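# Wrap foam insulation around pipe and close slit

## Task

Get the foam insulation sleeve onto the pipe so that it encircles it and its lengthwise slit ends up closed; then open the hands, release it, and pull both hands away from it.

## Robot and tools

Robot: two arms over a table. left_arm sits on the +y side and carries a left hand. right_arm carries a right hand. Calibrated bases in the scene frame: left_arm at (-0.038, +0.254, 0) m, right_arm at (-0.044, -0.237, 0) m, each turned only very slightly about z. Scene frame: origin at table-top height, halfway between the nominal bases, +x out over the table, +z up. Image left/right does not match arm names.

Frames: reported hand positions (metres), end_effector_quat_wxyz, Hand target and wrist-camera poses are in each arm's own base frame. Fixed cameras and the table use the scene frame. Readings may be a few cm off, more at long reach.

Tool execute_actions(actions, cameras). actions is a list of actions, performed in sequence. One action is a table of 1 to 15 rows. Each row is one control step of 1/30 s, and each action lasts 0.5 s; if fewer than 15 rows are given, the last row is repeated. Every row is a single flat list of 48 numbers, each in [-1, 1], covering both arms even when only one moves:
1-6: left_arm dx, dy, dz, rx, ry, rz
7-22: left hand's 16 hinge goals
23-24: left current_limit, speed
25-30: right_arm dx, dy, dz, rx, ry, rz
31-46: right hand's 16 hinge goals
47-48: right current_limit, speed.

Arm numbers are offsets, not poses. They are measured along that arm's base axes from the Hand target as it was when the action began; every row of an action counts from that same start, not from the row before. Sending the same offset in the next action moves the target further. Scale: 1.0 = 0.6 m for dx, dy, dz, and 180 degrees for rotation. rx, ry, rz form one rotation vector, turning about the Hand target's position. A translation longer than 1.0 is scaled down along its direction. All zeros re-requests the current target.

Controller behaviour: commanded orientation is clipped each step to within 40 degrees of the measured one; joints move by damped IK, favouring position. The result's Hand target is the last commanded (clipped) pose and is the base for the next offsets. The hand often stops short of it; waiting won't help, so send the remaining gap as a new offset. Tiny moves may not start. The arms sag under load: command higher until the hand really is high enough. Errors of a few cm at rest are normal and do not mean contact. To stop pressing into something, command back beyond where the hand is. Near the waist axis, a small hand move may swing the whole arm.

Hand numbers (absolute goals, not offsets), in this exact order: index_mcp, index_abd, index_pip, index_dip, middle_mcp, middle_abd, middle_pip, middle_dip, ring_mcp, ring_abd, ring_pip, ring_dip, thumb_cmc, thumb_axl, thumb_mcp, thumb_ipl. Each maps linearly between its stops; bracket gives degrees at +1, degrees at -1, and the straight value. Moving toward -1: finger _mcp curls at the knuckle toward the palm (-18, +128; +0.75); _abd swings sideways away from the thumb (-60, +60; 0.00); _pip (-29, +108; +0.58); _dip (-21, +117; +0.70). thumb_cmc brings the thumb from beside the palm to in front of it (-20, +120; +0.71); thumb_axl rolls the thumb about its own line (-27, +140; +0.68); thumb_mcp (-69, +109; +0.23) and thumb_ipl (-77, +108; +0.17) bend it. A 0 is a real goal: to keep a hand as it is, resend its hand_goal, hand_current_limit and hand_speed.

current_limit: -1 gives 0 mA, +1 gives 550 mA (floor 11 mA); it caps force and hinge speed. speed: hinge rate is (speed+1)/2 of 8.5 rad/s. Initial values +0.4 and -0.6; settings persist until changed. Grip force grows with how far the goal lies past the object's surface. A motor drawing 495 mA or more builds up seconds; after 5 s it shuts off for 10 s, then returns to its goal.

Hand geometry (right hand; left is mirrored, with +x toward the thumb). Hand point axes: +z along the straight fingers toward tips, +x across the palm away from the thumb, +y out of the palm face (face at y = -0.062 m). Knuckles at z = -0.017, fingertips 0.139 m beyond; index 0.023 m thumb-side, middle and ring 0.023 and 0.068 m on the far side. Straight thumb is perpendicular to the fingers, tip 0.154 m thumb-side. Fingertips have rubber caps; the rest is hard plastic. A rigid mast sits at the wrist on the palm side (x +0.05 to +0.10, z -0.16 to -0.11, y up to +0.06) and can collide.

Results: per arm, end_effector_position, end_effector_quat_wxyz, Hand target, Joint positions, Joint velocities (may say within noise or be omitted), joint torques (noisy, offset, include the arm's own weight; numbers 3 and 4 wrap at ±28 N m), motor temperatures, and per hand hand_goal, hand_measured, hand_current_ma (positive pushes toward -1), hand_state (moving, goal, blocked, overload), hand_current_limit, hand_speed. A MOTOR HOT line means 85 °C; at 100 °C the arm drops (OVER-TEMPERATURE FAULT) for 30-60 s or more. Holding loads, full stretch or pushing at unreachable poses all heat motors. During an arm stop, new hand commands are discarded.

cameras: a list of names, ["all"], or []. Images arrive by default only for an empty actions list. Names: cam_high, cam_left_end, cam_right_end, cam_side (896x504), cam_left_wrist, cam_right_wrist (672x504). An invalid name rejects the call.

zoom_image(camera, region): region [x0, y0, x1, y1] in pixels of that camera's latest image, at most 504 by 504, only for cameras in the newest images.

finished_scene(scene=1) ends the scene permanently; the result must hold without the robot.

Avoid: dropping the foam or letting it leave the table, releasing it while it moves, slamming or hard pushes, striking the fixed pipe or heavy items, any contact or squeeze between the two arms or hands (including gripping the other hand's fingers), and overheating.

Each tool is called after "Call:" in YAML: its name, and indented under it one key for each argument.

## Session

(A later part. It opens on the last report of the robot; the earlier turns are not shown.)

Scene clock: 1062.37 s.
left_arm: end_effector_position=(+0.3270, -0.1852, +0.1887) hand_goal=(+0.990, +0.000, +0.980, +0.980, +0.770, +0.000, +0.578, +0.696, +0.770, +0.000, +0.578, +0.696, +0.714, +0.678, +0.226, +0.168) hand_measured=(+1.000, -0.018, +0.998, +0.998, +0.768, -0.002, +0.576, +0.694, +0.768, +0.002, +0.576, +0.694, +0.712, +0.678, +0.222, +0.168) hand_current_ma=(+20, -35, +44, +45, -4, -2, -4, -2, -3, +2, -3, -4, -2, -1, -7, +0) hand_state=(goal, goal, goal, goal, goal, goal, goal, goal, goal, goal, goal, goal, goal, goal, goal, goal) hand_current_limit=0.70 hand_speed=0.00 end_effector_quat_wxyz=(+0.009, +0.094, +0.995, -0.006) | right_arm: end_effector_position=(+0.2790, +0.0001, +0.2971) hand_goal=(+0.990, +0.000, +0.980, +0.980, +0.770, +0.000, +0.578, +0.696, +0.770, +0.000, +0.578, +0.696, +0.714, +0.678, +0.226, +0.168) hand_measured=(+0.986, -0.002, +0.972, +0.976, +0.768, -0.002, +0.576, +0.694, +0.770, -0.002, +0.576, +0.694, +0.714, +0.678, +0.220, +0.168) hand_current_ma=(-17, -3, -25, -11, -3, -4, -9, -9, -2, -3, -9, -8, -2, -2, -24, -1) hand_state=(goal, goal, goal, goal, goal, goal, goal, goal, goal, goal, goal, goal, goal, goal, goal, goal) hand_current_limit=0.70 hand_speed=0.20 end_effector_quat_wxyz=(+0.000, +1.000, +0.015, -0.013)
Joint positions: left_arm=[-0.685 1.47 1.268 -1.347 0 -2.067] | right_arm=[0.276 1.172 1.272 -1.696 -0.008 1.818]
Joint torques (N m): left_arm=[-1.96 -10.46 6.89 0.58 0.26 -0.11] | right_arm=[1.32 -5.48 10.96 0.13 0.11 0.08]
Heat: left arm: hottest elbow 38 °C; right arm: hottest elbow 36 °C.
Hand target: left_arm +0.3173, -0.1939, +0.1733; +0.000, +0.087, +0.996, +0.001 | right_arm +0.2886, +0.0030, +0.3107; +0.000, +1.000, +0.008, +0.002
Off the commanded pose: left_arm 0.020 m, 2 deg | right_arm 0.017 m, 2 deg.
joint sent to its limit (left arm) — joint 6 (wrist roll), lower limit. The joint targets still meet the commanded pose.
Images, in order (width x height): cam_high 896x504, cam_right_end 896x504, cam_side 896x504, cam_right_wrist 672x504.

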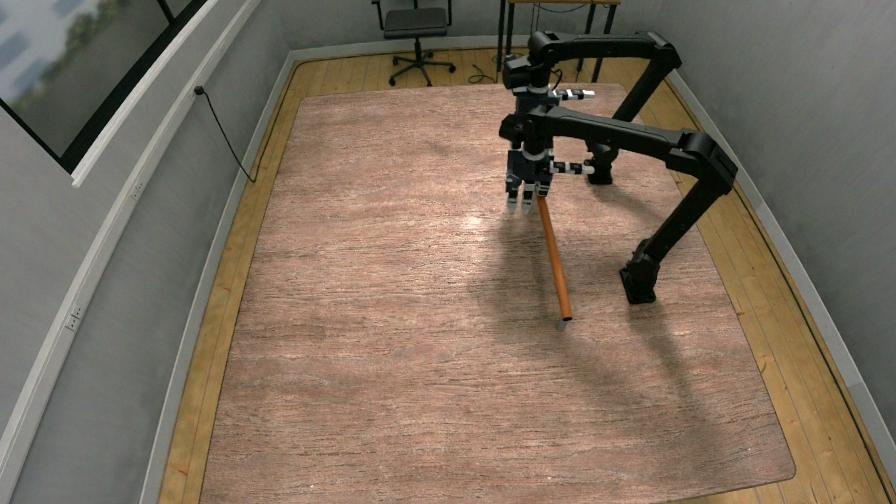

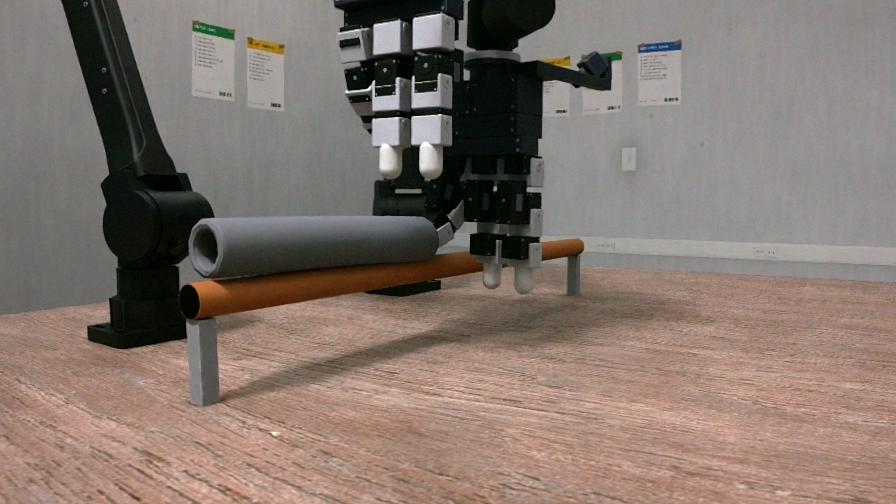

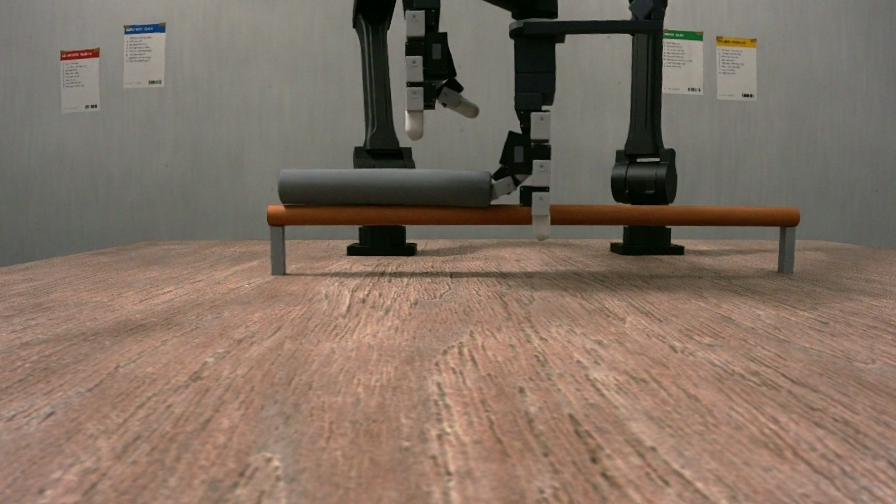

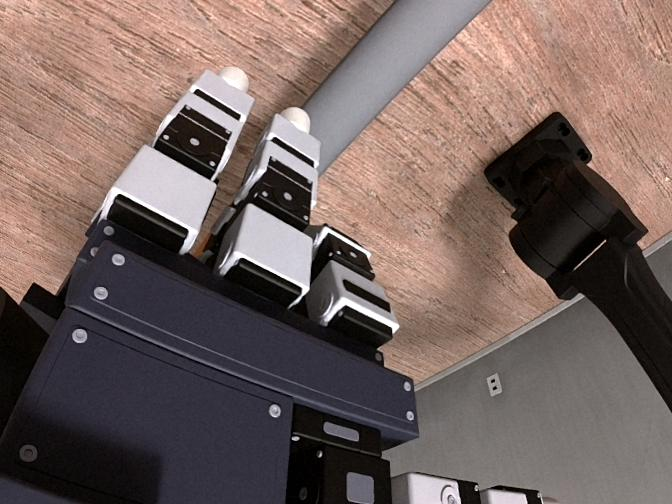

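Call:
execute_actions:
  actions:
    - [[0,0,0,0,0,0,0.99,0.0,0.98,0.98,0.77,0,0.577,0.696,0.77,0,0.577,0.696,0.714,0.678,0.226,0.168,0.7,0,0,-0.01,-0.03,0,0,0,0.99,0,0.98,0.98,0.77,0,0.577,0.696,0.77,0,0.577,0.696,0.714,0.678,0.226,0.168,0.7,0.2],[0,0,0,0,0,0,0.99,0.0,0.98,0.98,0.77,0,0.577,0.696,0.77,0,0.577,0.696,0.714,0.678,0.226,0.168,0.7,0,0.0,-0.016,-0.06,0,0,0,0.99,0,0.98,0.98,0.77,0,0.577,0.696,0.77,0,0.577,0.696,0.714,0.678,0.226,0.168,0.7,0.2],[0,0,0,0,0,0,0.99,0.0,0.98,0.98,0.77,0,0.577,0.696,0.77,0,0.577,0.696,0.714,0.678,0.226,0.168,0.7,0,0.0,-0.016,-0.11,0,0,0,0.99,0,0.98,0.98,0.77,0,0.577,0.696,0.77,0,0.577,0.696,0.714,0.678,0.226,0.168,0.7,0.2]]
  cameras: ["cam_side","cam_right_end","cam_high","cam_left_end"]

Call:
zoom_image:
  camera: "cam_right_end"
  region: [320, 120, 500, 280]

Call:
zoom_image:
  camera: "cam_side"
  region: [400, 100, 560, 220]

Call:
zoom_image:
  camera: "cam_left_end"
  region: [360, 80, 560, 240]

Scene clock: 1063.60 s.
left_arm: end_effector_position=(+0.3270, -0.1852, +0.1887) hand_goal=(+0.990, +0.000, +0.980, +0.980, +0.770, +0.000, +0.578, +0.696, +0.770, +0.000, +0.578, +0.696, +0.714, +0.678, +0.226, +0.168) hand_measured=(+1.000, -0.018, +0.998, +0.998, +0.768, -0.002, +0.576, +0.694, +0.768, +0.002, +0.576, +0.694, +0.712, +0.678, +0.222, +0.168) hand_current_ma=(+20, -35, +44, +45, -4, -2, -4, -2, -3, +2, -3, -4, -2, -1, -7, +0) hand_state=(goal, goal, goal, goal, goal, goal, goal, goal, goal, goal, goal, goal, goal, goal, goal, goal) hand_current_limit=0.70 hand_speed=0.00 end_effector_quat_wxyz=(+0.009, +0.094, +0.995, -0.006) | right_arm: end_effector_position=(+0.2840, -0.0046, +0.2450) hand_goal=(+0.990, +0.000, +0.980, +0.980, +0.770, +0.000, +0.578, +0.696, +0.770, +0.000, +0.578, +0.696, +0.714, +0.678, +0.226, +0.168) hand_measured=(+0.986, -0.002, +0.974, +0.976, +0.768, -0.002, +0.576, +0.694, +0.770, -0.002, +0.576, +0.694, +0.714, +0.678, +0.220, +0.168) hand_current_ma=(-17, -3, -23, -10, -3, -4, -9, -9, -2, -3, -9, -8, -2, -2, -24, -1) hand_state=(goal, goal, goal, goal, goal, goal, goal, goal, goal, goal, goal, goal, goal, goal, goal, goal) hand_current_limit=0.70 hand_speed=0.20 end_effector_quat_wxyz=(+0.000, +1.000, +0.008, -0.004)
Joint positions: left_arm=[-0.685 1.47 1.268 -1.347 0 -2.067] | right_arm=[0.259 1.168 1.134 -1.543 -0.002 1.814]
Joint torques (N m): left_arm=[-1.73 -10.23 6.82 0.53 0.26 -0.11] | right_arm=[0.73 -6.18 7.38 0.66 0.11 -0.09]
Heat: left arm: hottest elbow 38 °C; right arm: hottest elbow 36 °C.
Hand target: left_arm +0.3173, -0.1939, +0.1733; +0.000, +0.087, +0.996, +0.001 | right_arm +0.2886, -0.0066, +0.2447; +0.000, +1.000, +0.008, +0.002
Off the commanded pose: left_arm 0.020 m, 2 deg | right_arm 0.005 m, 1 deg.
joint sent to its limit (left arm) — joint 6 (wrist roll), lower limit. The joint targets still meet the commanded pose.
Images, in order (width x height): cam_high 896x504, cam_left_end 896x504, cam_right_end 896x504, cam_side 896x504.

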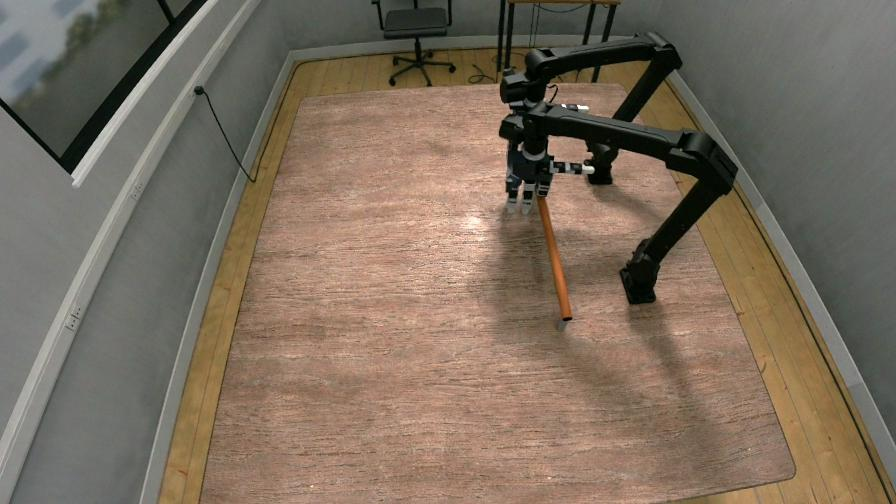

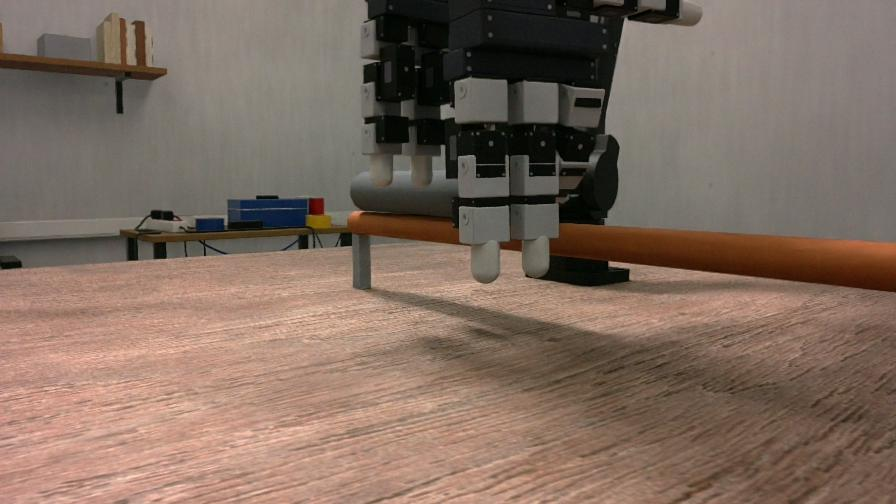

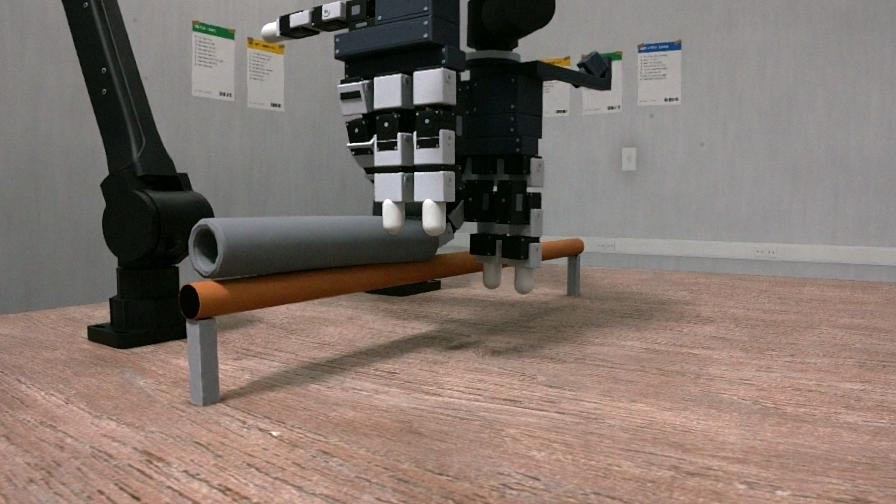

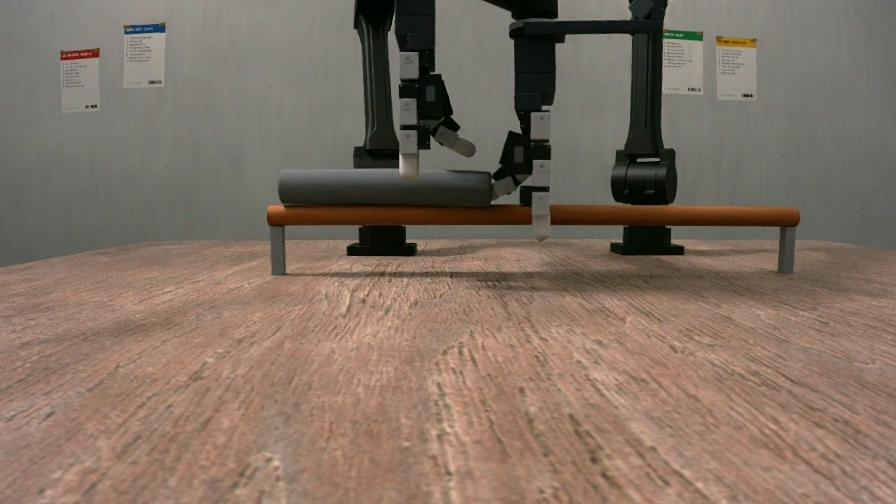

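Scaled by 2.800 from the camera's 896x504 image, which has a finer 1280x720 frame.

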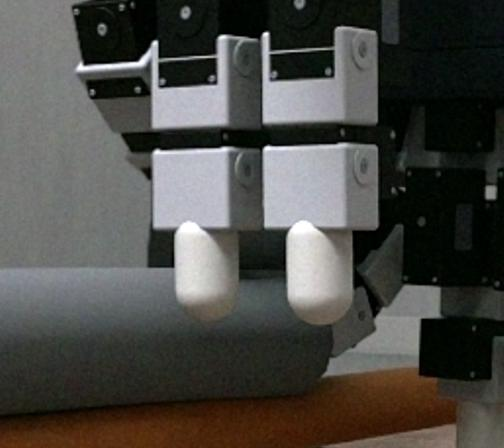

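Scaled by 3.150 from the camera's 896x504 image, which has a finer 1280x720 frame.

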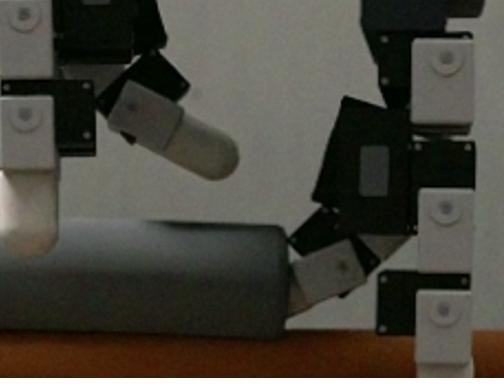

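Scaled by 2.520 from the camera's 896x504 image, which has a finer 1280x720 frame.

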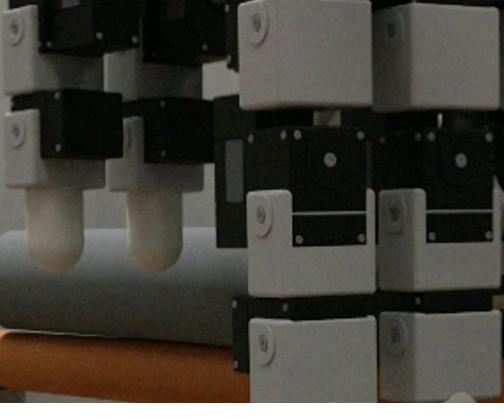

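Call:
execute_actions:
  actions:
    - [[0,0,0,0,0,0,0.99,0.0,0.98,0.98,0.77,0,0.577,0.696,0.77,0,0.577,0.696,0.714,0.678,0.226,0.168,0.7,0,0.005,0,-0.015,0,0,0,0.99,0,0.98,0.98,0.77,0,0.577,0.696,0.77,0,0.577,0.696,0.714,0.678,0.226,0.168,0.7,0.2],[0,0,0,0,0,0,0.99,0.0,0.98,0.98,0.77,0,0.577,0.696,0.77,0,0.577,0.696,0.714,0.678,0.226,0.168,0.7,0,0.01,0,-0.035,0,0,0,0.99,0,0.98,0.98,0.77,0,0.577,0.696,0.77,0,0.577,0.696,0.714,0.678,0.226,0.168,0.7,0.2]]
  cameras: ["cam_side","cam_right_end"]

Call:
zoom_image:
  camera: "cam_side"
  region: [400, 100, 560, 220]

Call:
zoom_image:
  camera: "cam_right_end"
  region: [320, 120, 500, 280]

Scene clock: 1064.60 s.
left_arm: end_effector_position=(+0.3270, -0.1852, +0.1887) hand_goal=(+0.990, +0.000, +0.980, +0.980, +0.770, +0.000, +0.578, +0.696, +0.770, +0.000, +0.578, +0.696, +0.714, +0.678, +0.226, +0.168) hand_measured=(+1.000, -0.018, +0.998, +0.998, +0.768, -0.002, +0.576, +0.694, +0.768, +0.002, +0.576, +0.694, +0.712, +0.678, +0.222, +0.168) hand_current_ma=(+20, -35, +44, +45, -4, -2, -4, -2, -3, +2, -3, -4, -2, -1, -7, +0) hand_state=(goal, goal, goal, goal, goal, goal, goal, goal, goal, goal, goal, goal, goal, goal, goal, goal) hand_current_limit=0.70 hand_speed=0.00 end_effector_quat_wxyz=(+0.009, +0.094, +0.995, -0.006) | right_arm: end_effector_position=(+0.2897, -0.0045, +0.2272) hand_goal=(+0.990, +0.000, +0.980, +0.980, +0.770, +0.000, +0.578, +0.696, +0.770, +0.000, +0.578, +0.696, +0.714, +0.678, +0.226, +0.168) hand_measured=(+0.986, -0.002, +0.974, +0.978, +0.768, -0.002, +0.576, +0.694, +0.770, -0.002, +0.576, +0.694, +0.714, +0.678, +0.220, +0.168) hand_current_ma=(-17, -3, -18, -8, -3, -4, -9, -9, -2, -3, -9, -8, -2, -2, -24, -1) hand_state=(goal, goal, goal, goal, goal, goal, goal, goal, goal, goal, goal, goal, goal, goal, goal, goal) hand_current_limit=0.70 hand_speed=0.20 end_effector_quat_wxyz=(-0.002, +1.000, +0.008, +0.002)
Joint positions: left_arm=[-0.685 1.47 1.268 -1.347 0 -2.067] | right_arm=[0.254 1.178 1.096 -1.485 -0.002 1.809]
Joint torques (N m): left_arm=[-1.79 -10.29 6.86 0.59 0.28 -0.11] | right_arm=[0.62 -5.42 7.28 0.59 0.11 -0.1]
Heat: left arm: hottest elbow 38 °C; right arm: hottest elbow 36 °C.
Hand target: left_arm +0.3173, -0.1939, +0.1733; +0.000, +0.087, +0.996, +0.001 | right_arm +0.2947, -0.0067, +0.2238; +0.000, +1.000, +0.008, +0.002
Off the commanded pose: left_arm 0.020 m, 2 deg | right_arm 0.006 m, 0 deg.
joint sent to its limit (left arm) — joint 6 (wrist roll), lower limit. The joint targets still meet the commanded pose.
Images, in order (width x height): cam_right_end 896x504, cam_side 896x504.

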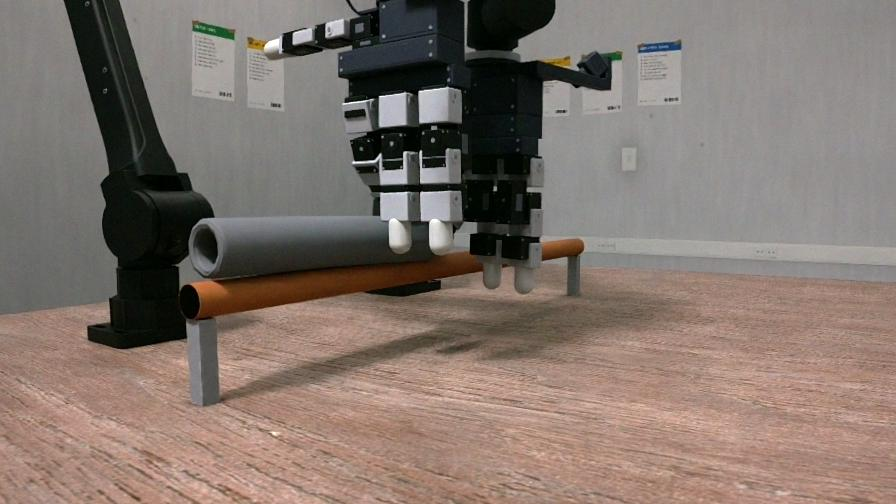

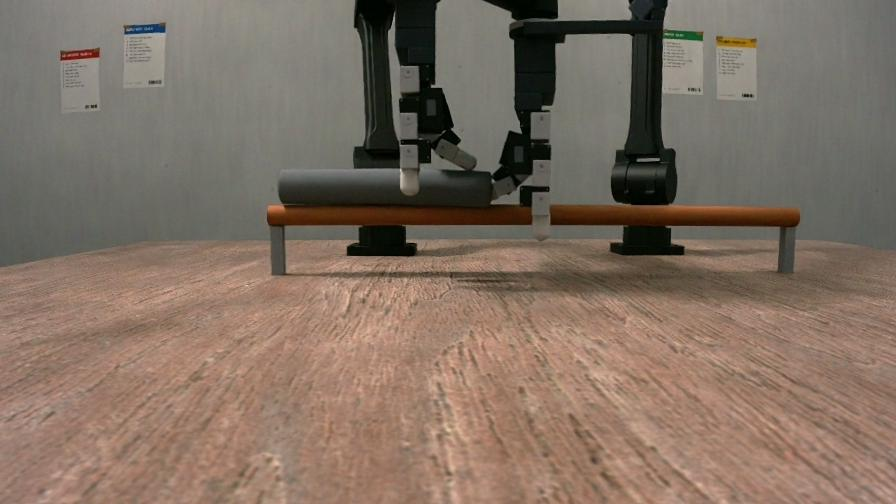

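Scaled by 3.150 from the camera's 896x504 image, which has a finer 1280x720 frame.

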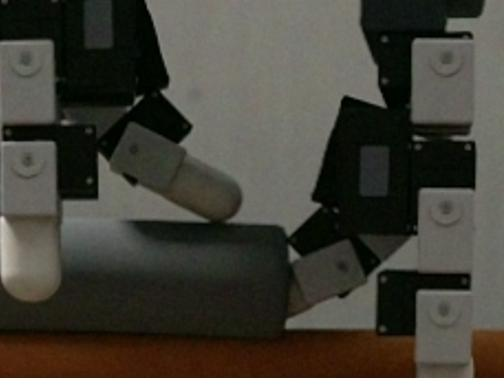

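Scaled by 2.800 from the camera's 896x504 image, which has a finer 1280x720 frame.

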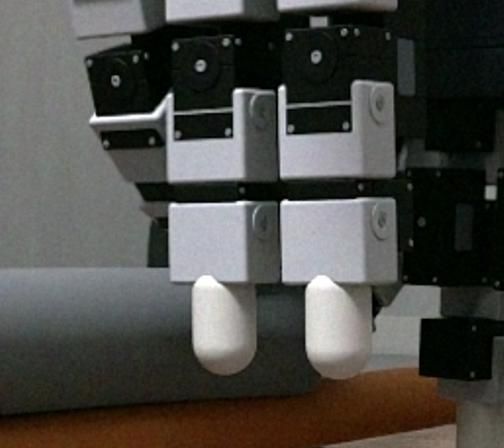

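Call:
execute_actions:
  actions:
    - [[0,0,0,0,0,0,0.99,0.0,0.98,0.98,0.77,0,0.577,0.696,0.77,0,0.577,0.696,0.714,0.678,0.226,0.168,0.7,0,-0.002,0,-0.01,0,0,0,0.99,0,0.98,0.98,0.77,0,0.577,0.696,0.77,0,0.577,0.696,0.714,0.678,0.226,0.168,0.7,0.2],[0,0,0,0,0,0,0.99,0.0,0.98,0.98,0.77,0,0.577,0.696,0.77,0,0.577,0.696,0.714,0.678,0.226,0.168,0.7,0,-0.005,0,-0.02,0,0,0,0.99,0,0.98,0.98,0.77,0,0.577,0.696,0.77,0,0.577,0.696,0.714,0.678,0.226,0.168,0.7,0.2]]
  cameras: ["cam_side","cam_right_end"]

Call:
zoom_image:
  camera: "cam_side"
  region: [400, 100, 560, 220]

Call:
zoom_image:
  camera: "cam_right_end"
  region: [180, 180, 260, 290]

Scene clock: 1065.50 s.
left_arm: end_effector_position=(+0.3270, -0.1852, +0.1887) hand_goal=(+0.990, +0.000, +0.980, +0.980, +0.770, +0.000, +0.578, +0.696, +0.770, +0.000, +0.578, +0.696, +0.714, +0.678, +0.226, +0.168) hand_measured=(+1.000, -0.018, +0.998, +0.998, +0.768, -0.002, +0.576, +0.694, +0.768, +0.002, +0.576, +0.694, +0.712, +0.678, +0.222, +0.168) hand_current_ma=(+20, -36, +44, +45, -4, -2, -4, -2, -3, +2, -3, -4, -2, -1, -7, +0) hand_state=(goal, goal, goal, goal, goal, goal, goal, goal, goal, goal, goal, goal, goal, goal, goal, goal) hand_current_limit=0.70 hand_speed=0.00 end_effector_quat_wxyz=(+0.009, +0.094, +0.995, -0.006) | right_arm: end_effector_position=(+0.2899, -0.0059, +0.2190) hand_goal=(+0.990, +0.000, +0.980, +0.980, +0.770, +0.000, +0.578, +0.696, +0.770, +0.000, +0.578, +0.696, +0.714, +0.678, +0.226, +0.168) hand_measured=(+1.000, +0.000, +0.998, +0.994, +0.768, -0.002, +0.576, +0.694, +0.770, -0.002, +0.576, +0.694, +0.714, +0.678, +0.220, +0.168) hand_current_ma=(+35, +1, +71, +56, -3, -4, -9, -9, -2, -3, -9, -8, -2, -2, -24, -1) hand_state=(goal, goal, goal, goal, goal, goal, goal, goal, goal, goal, goal, goal, goal, goal, goal, goal) hand_current_limit=0.70 hand_speed=0.20 end_effector_quat_wxyz=(-0.001, +1.000, +0.009, +0.003)
Joint positions: left_arm=[-0.685 1.47 1.268 -1.347 0 -2.067] | right_arm=[0.251 1.178 1.074 -1.461 0 1.804]
Joint torques (N m): left_arm=[-1.9 -10.46 6.89 0.68 0.27 -0.12] | right_arm=[1.03 -6.07 6.13 0.94 0.05 -0.05]
Heat: left arm: hottest elbow 38 °C; right arm: hottest elbow 36 °C.
Hand target: left_arm +0.3173, -0.1939, +0.1733; +0.000, +0.087, +0.996, +0.001 | right_arm +0.2916, -0.0067, +0.2117; +0.000, +1.000, +0.008, +0.002
Off the commanded pose: left_arm 0.020 m, 2 deg | right_arm 0.007 m, 0 deg.
joint sent to its limit (left arm) — joint 6 (wrist roll), lower limit. The joint targets still meet the commanded pose.
Images, in order (width x height): cam_right_end 896x504, cam_side 896x504.

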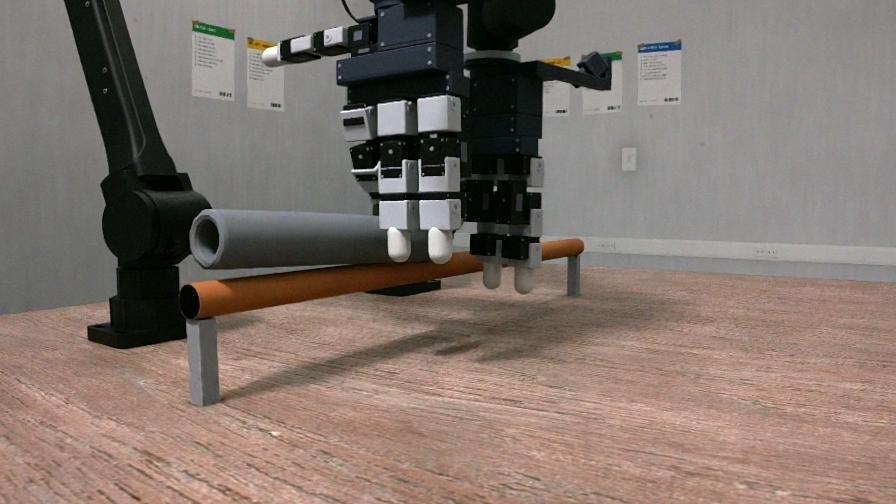

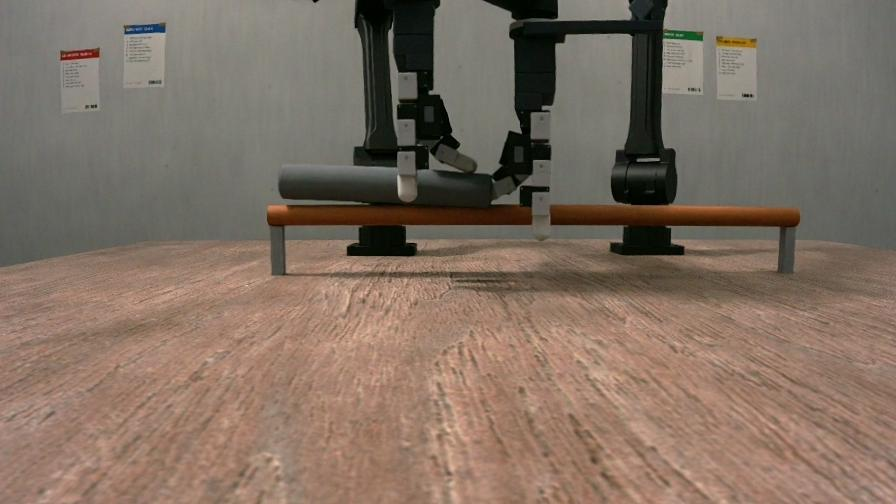

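Scaled by 3.150 from the camera's 896x504 image, which has a finer 1280x720 frame.

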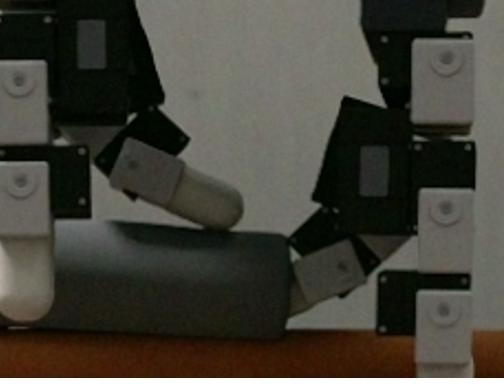

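Scaled by 4.582 from the camera's 896x504 image, which has a finer 1280x720 frame.

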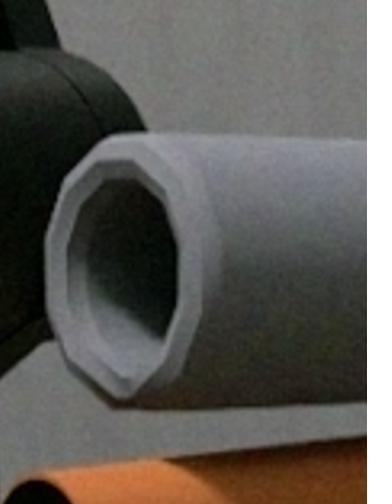

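Call:
execute_actions:
  actions:
    - [[0,0,0,0,0,0,0.99,0.0,0.98,0.98,0.77,0,0.577,0.696,0.77,0,0.577,0.696,0.714,0.678,0.226,0.168,0.7,0,0,0,-0.01,0,0,0,0.99,0,0.98,0.98,0.77,0,0.577,0.696,0.77,0,0.577,0.696,0.714,0.678,0.226,0.168,0.7,0.2],[0,0,0,0,0,0,0.99,0.0,0.98,0.98,0.77,0,0.577,0.696,0.77,0,0.577,0.696,0.714,0.678,0.226,0.168,0.7,0,0,0,-0.02,0,0,0,0.99,0,0.98,0.98,0.77,0,0.577,0.696,0.77,0,0.577,0.696,0.714,0.678,0.226,0.168,0.7,0.2],[0,0,0,0,0,0,0.99,0.0,0.98,0.98,0.77,0,0.577,0.696,0.77,0,0.577,0.696,0.714,0.678,0.226,0.168,0.7,0,0,0,-0.03,0,0,0,0.99,0,0.98,0.98,0.77,0,0.577,0.696,0.77,0,0.577,0.696,0.714,0.678,0.226,0.168,0.7,0.2]]
    - [[-0.004,0,-0.008,0,0,0,0.99,0.0,0.98,0.98,0.77,0,0.577,0.696,0.77,0,0.577,0.696,0.714,0.678,0.226,0.168,0.7,0,0,0,0,0,0,0,0.99,0,0.98,0.98,0.77,0,0.577,0.696,0.77,0,0.577,0.696,0.714,0.678,0.226,0.168,0.7,0.2]]
  cameras: ["cam_side","cam_right_end"]

Call:
zoom_image:
  camera: "cam_side"
  region: [400, 100, 560, 220]

Scene clock: 1066.93 s.
left_arm: end_effector_position=(+0.3260, -0.1845, +0.1879) hand_goal=(+0.990, +0.000, +0.980, +0.980, +0.770, +0.000, +0.578, +0.696, +0.770, +0.000, +0.578, +0.696, +0.714, +0.678, +0.226, +0.168) hand_measured=(+1.000, -0.020, +0.998, +0.998, +0.768, -0.002, +0.576, +0.694, +0.768, +0.002, +0.576, +0.694, +0.712, +0.678, +0.222, +0.168) hand_current_ma=(+21, -40, +45, +45, -4, -2, -4, -2, -3, +2, -3, -4, -2, -1, -7, +0) hand_state=(goal, goal, goal, goal, goal, goal, goal, goal, goal, goal, goal, goal, goal, goal, goal, goal) hand_current_limit=0.70 hand_speed=0.00 end_effector_quat_wxyz=(+0.013, +0.094, +0.995, -0.009) | right_arm: end_effector_position=(+0.2982, -0.0061, +0.2086) hand_goal=(+0.990, +0.000, +0.980, +0.980, +0.770, +0.000, +0.578, +0.696, +0.770, +0.000, +0.578, +0.696, +0.714, +0.678, +0.226, +0.168) hand_measured=(+1.000, -0.036, +1.000, +0.998, +0.768, -0.002, +0.576, +0.694, +0.770, -0.002, +0.576, +0.694, +0.714, +0.678, +0.220, +0.168) hand_current_ma=(+37, -123, +72, +71, -3, -4, -9, -9, -3, -3, -9, -8, -1, -2, -24, -1) hand_state=(goal, blocked, goal, goal, goal, goal, goal, goal, goal, goal, goal, goal, goal, goal, goal, goal) hand_current_limit=0.70 hand_speed=0.20 end_effector_quat_wxyz=(-0.004, +1.000, +0.006, +0.024)
Joint positions: left_arm=[-0.685 1.46 1.257 -1.335 0 -2.068] | right_arm=[0.246 1.176 1.048 -1.395 0.003 1.805]
Joint torques (N m): left_arm=[-2.08 -9.7 6.53 0.66 0.3 -0.09] | right_arm=[1.49 -5.6 4.93 0.51 -0.07 -0.04]
Heat: left arm: hottest elbow 38 °C; right arm: hottest elbow 35 °C.
Hand target: left_arm +0.3149, -0.1939, +0.1686; +0.000, +0.087, +0.996, +0.001 | right_arm +0.2916, -0.0067, +0.1937; +0.000, +1.000, +0.008, +0.002
Off the commanded pose: left_arm 0.024 m, 2 deg | right_arm 0.016 m, 3 deg.
joint sent to its limit (left arm) — joint 6 (wrist roll), lower limit. The joint targets still meet the commanded pose.
Images, in order (width x height): cam_right_end 896x504, cam_side 896x504.

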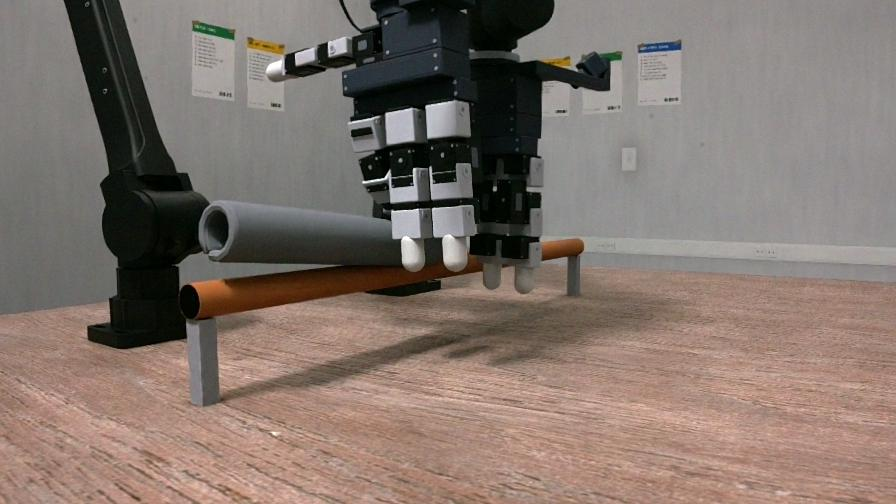

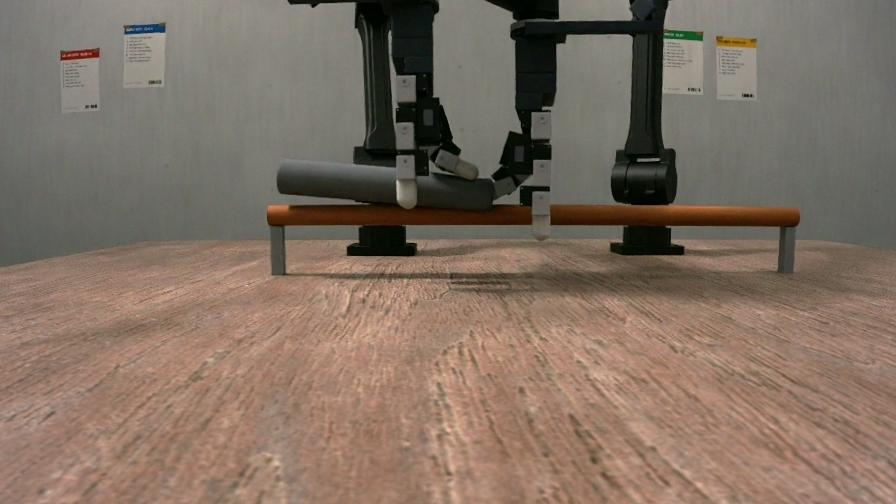

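Scaled by 3.150 from the camera's 896x504 image, which has a finer 1280x720 frame.

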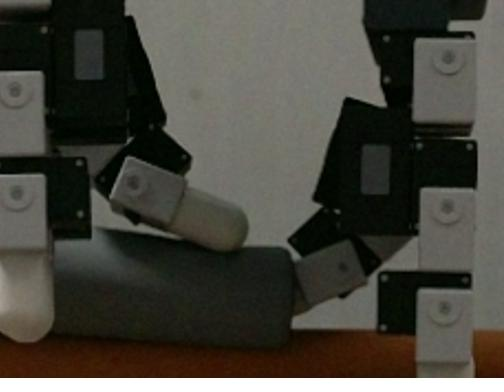

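Call:
execute_actions:
  actions:
    - [[0,0,0,0,0,0,0.99,0.0,0.98,0.98,0.77,0,0.577,0.696,0.77,0,0.577,0.696,0.714,0.678,0.226,0.168,0.7,0,-0.01,0,0,0,0,0,0.99,0,0.98,0.98,0.77,0,0.577,0.696,0.77,0,0.577,0.696,0.714,0.678,0.226,0.168,0.7,0.2],[0,0,0,0,0,0,0.99,0.0,0.98,0.98,0.77,0,0.577,0.696,0.77,0,0.577,0.696,0.714,0.678,0.226,0.168,0.7,0,-0.02,0,0.00,0,0,0,0.99,0,0.98,0.98,0.77,0,0.577,0.696,0.77,0,0.577,0.696,0.714,0.678,0.226,0.168,0.7,0.2]]
  cameras: ["cam_side","cam_right_end","cam_high"]

Call:
zoom_image:
  camera: "cam_side"
  region: [400, 100, 560, 220]

Call:
zoom_image:
  camera: "cam_right_end"
  region: [180, 160, 340, 290]

Scene clock: 1067.93 s.
left_arm: end_effector_position=(+0.3257, -0.1844, +0.1877) hand_goal=(+0.990, +0.000, +0.980, +0.980, +0.770, +0.000, +0.578, +0.696, +0.770, +0.000, +0.578, +0.696, +0.714, +0.678, +0.226, +0.168) hand_measured=(+1.000, -0.024, +0.998, +0.998, +0.768, -0.002, +0.576, +0.694, +0.768, +0.002, +0.576, +0.694, +0.712, +0.678, +0.222, +0.168) hand_current_ma=(+21, -49, +45, +45, -4, -2, -4, -2, -3, +2, -3, -4, -2, -1, -7, +0) hand_state=(goal, blocked, goal, goal, goal, goal, goal, goal, goal, goal, goal, goal, goal, goal, goal, goal) hand_current_limit=0.70 hand_speed=0.00 end_effector_quat_wxyz=(+0.013, +0.094, +0.995, -0.009) | right_arm: end_effector_position=(+0.2902, -0.0073, +0.2085) hand_goal=(+0.990, +0.000, +0.980, +0.980, +0.770, +0.000, +0.578, +0.696, +0.770, +0.000, +0.578, +0.696, +0.714, +0.678, +0.226, +0.168) hand_measured=(+1.000, -0.056, +1.000, +0.998, +0.768, -0.002, +0.576, +0.694, +0.770, -0.002, +0.576, +0.694, +0.714, +0.678, +0.220, +0.168) hand_current_ma=(+37, -204, +72, +71, -3, -4, -9, -9, -3, -3, -9, -8, -1, -2, -24, -1) hand_state=(goal, blocked, goal, goal, goal, goal, goal, goal, goal, goal, goal, goal, goal, goal, goal, goal) hand_current_limit=0.70 hand_speed=0.20 end_effector_quat_wxyz=(-0.006, +1.000, -0.003, +0.029)
Joint positions: left_arm=[-0.685 1.46 1.256 -1.335 0 -2.068] | right_arm=[0.246 1.149 1.029 -1.391 0.003 1.822]
Joint torques (N m): left_arm=[-2.08 -9.64 6.56 0.72 0.31 -0.09] | right_arm=[1.79 -5.36 4.52 -0.01 -0.07 -0.15]
Heat: left arm: hottest elbow 38 °C; right arm: hottest elbow 35 °C.
Hand target: left_arm +0.3149, -0.1939, +0.1685; +0.000, +0.087, +0.996, +0.001 | right_arm +0.2796, -0.0067, +0.1938; +0.000, +1.000, +0.008, +0.002
Off the commanded pose: left_arm 0.024 m, 2 deg | right_arm 0.018 m, 3 deg.
joint sent to its limit (left arm) — joint 6 (wrist roll), lower limit. The joint targets still meet the commanded pose.
Images, in order (width x height): cam_high 896x504, cam_right_end 896x504, cam_side 896x504.

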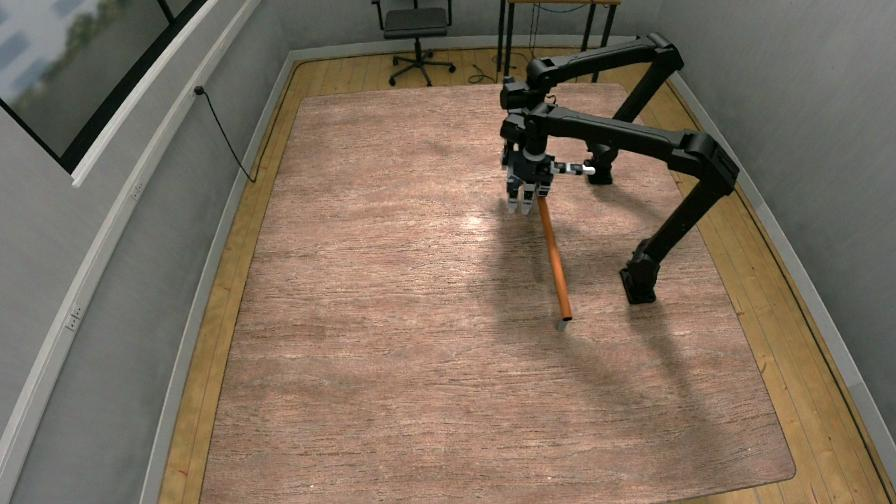

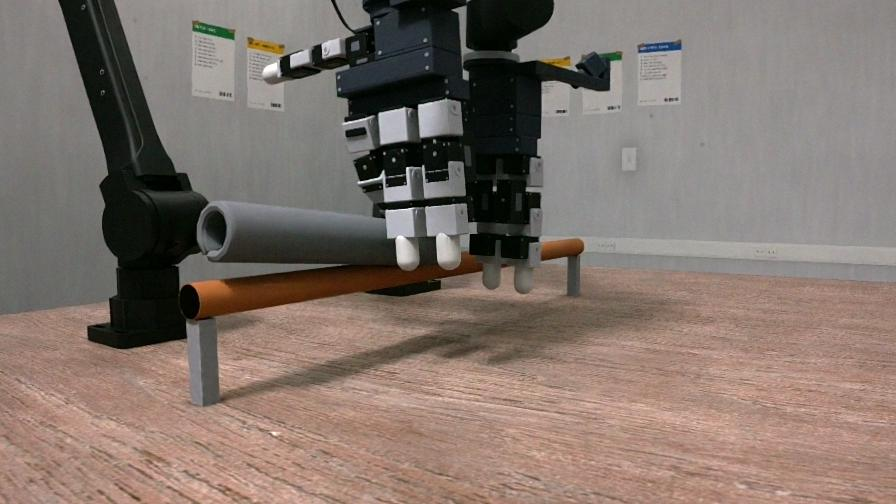

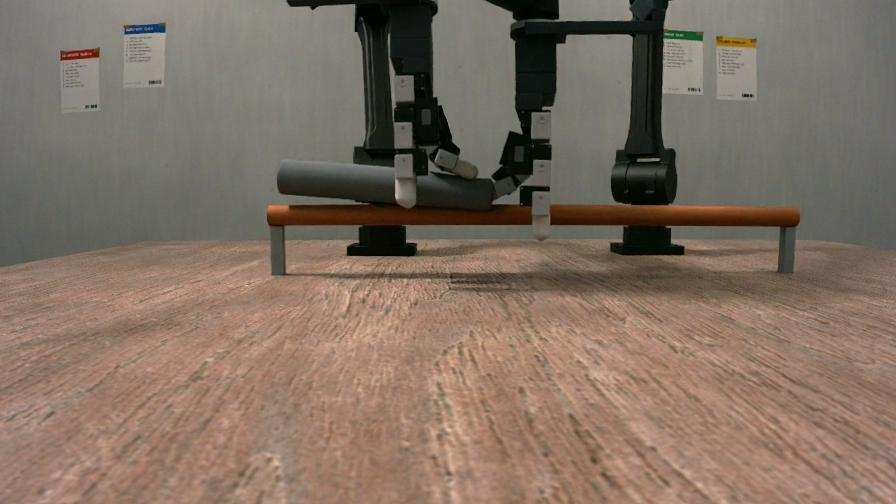

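Scaled by 3.150 from the camera's 896x504 image, which has a finer 1280x720 frame.

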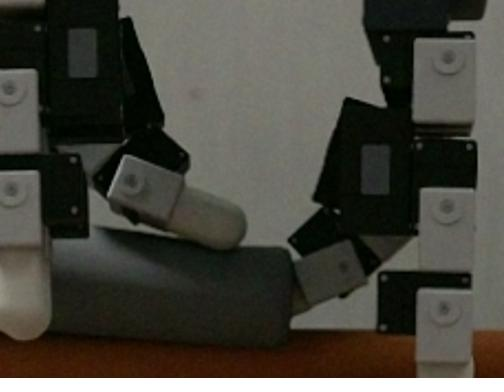

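Scaled by 3.150 from the camera's 896x504 image, which has a finer 1280x720 frame.

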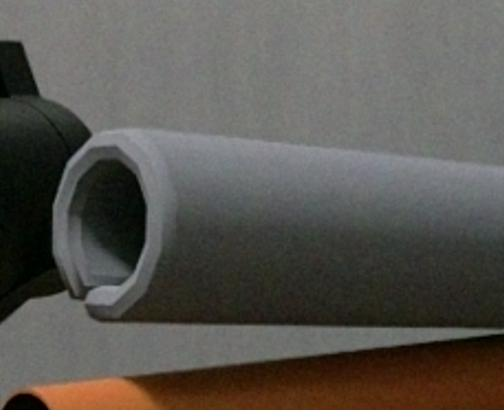

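Call:
execute_actions:
  actions: []
  cameras: ["all"]

Scene clock: 1068.53 s.
left_arm: end_effector_position=(+0.3257, -0.1844, +0.1877) hand_goal=(+0.990, +0.000, +0.980, +0.980, +0.770, +0.000, +0.578, +0.696, +0.770, +0.000, +0.578, +0.696, +0.714, +0.678, +0.226, +0.168) hand_measured=(+1.000, -0.024, +0.998, +0.998, +0.768, -0.002, +0.576, +0.694, +0.768, +0.002, +0.576, +0.694, +0.712, +0.678, +0.222, +0.168) hand_current_ma=(+21, -49, +45, +45, -4, -2, -4, -2, -3, +2, -3, -4, -2, -1, -7, +0) hand_state=(goal, blocked, goal, goal, goal, goal, goal, goal, goal, goal, goal, goal, goal, goal, goal, goal) hand_current_limit=0.70 hand_speed=0.00 end_effector_quat_wxyz=(+0.013, +0.094, +0.995, -0.009) | right_arm: end_effector_position=(+0.2902, -0.0073, +0.2085) hand_goal=(+0.990, +0.000, +0.980, +0.980, +0.770, +0.000, +0.578, +0.696, +0.770, +0.000, +0.578, +0.696, +0.714, +0.678, +0.226, +0.168) hand_measured=(+1.000, -0.056, +1.000, +0.998, +0.768, -0.002, +0.576, +0.694, +0.770, -0.002, +0.576, +0.694, +0.714, +0.678, +0.220, +0.168) hand_current_ma=(+37, -204, +72, +71, -3, -4, -9, -9, -3, -3, -9, -8, -1, -2, -24, -1) hand_state=(goal, blocked, goal, goal, goal, goal, goal, goal, goal, goal, goal, goal, goal, goal, goal, goal) hand_current_limit=0.70 hand_speed=0.20 end_effector_quat_wxyz=(-0.006, +1.000, -0.003, +0.029)
Joint positions: left_arm=[-0.685 1.46 1.256 -1.335 0 -2.068] | right_arm=[0.246 1.149 1.029 -1.391 0.003 1.822]
Joint velocities: within noise
Joint torques (N m): left_arm=[-2.32 -9.7 6.57 0.66 0.31 -0.09] | right_arm=[1.9 -5.36 4.55 0.14 -0.07 -0.11]
Motor temperatures (°C): left_arm=[25 32 38 26 24 24] | right_arm=[29 30 35 22 23 21]
Heat: left arm: hottest elbow 38 °C; right arm: hottest elbow 35 °C.
Hand target: left_arm +0.3149, -0.1939, +0.1685; +0.000, +0.087, +0.996, +0.001 | right_arm +0.2796, -0.0067, +0.1938; +0.000, +1.000, +0.008, +0.002
Off the commanded pose: left_arm 0.024 m, 2 deg | right_arm 0.018 m, 3 deg.

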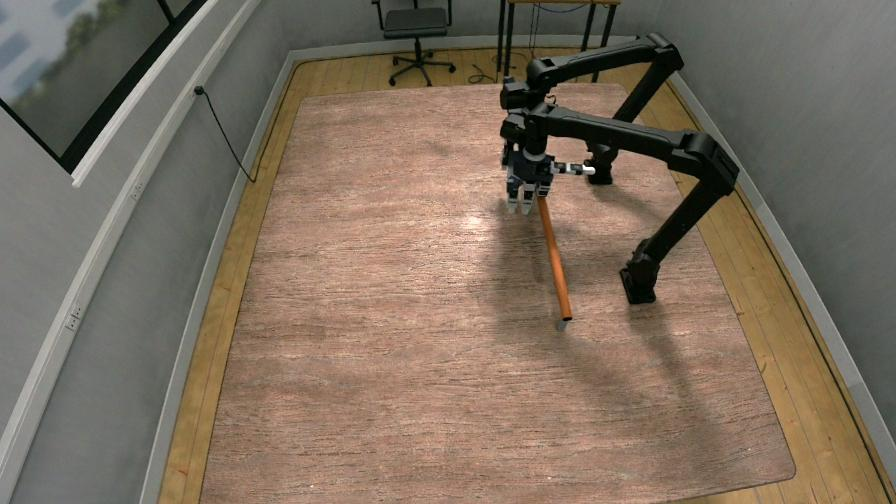

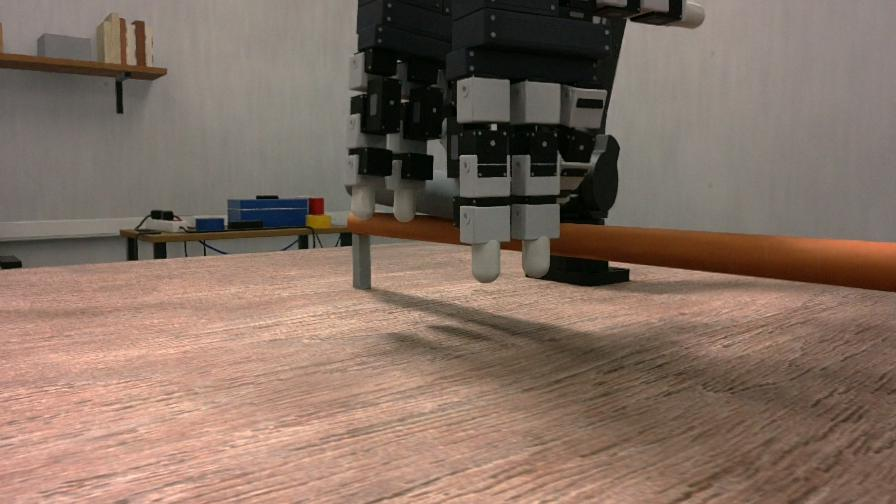

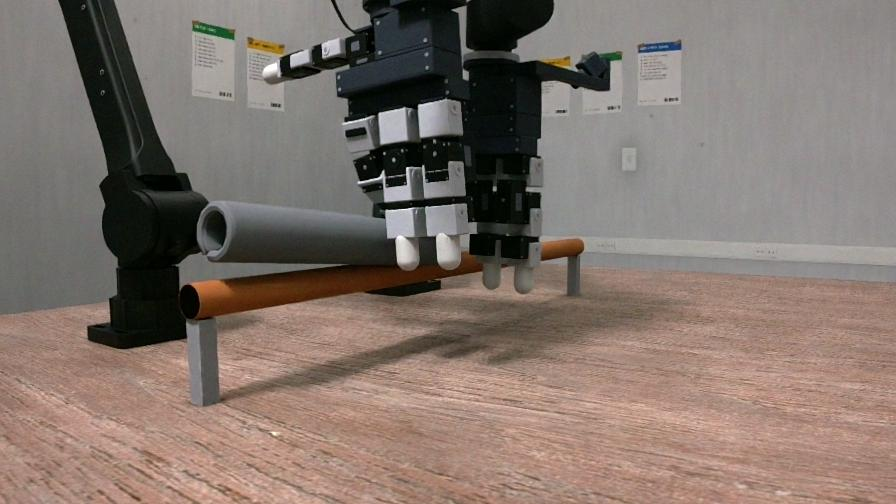

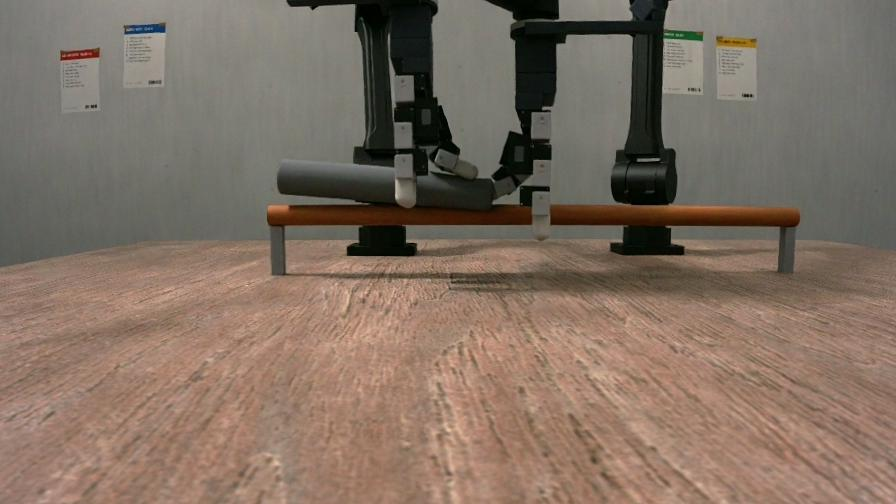

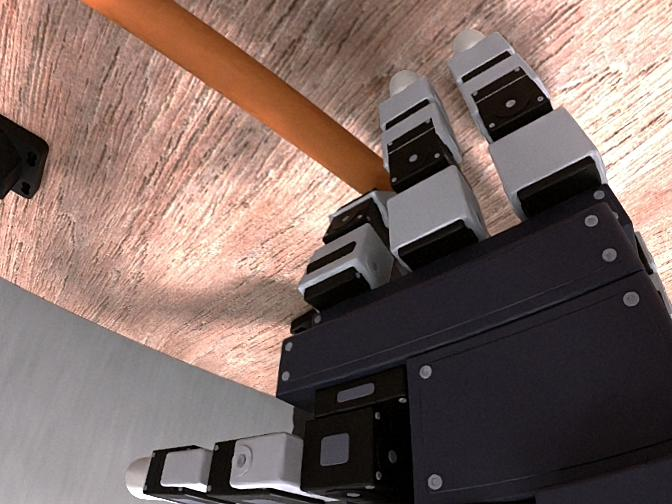

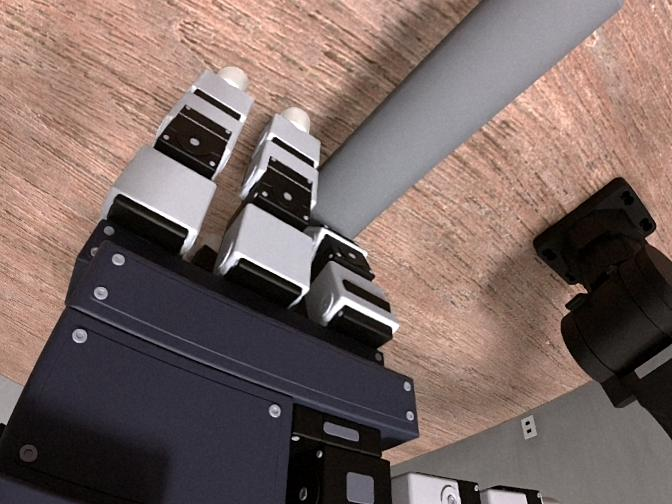

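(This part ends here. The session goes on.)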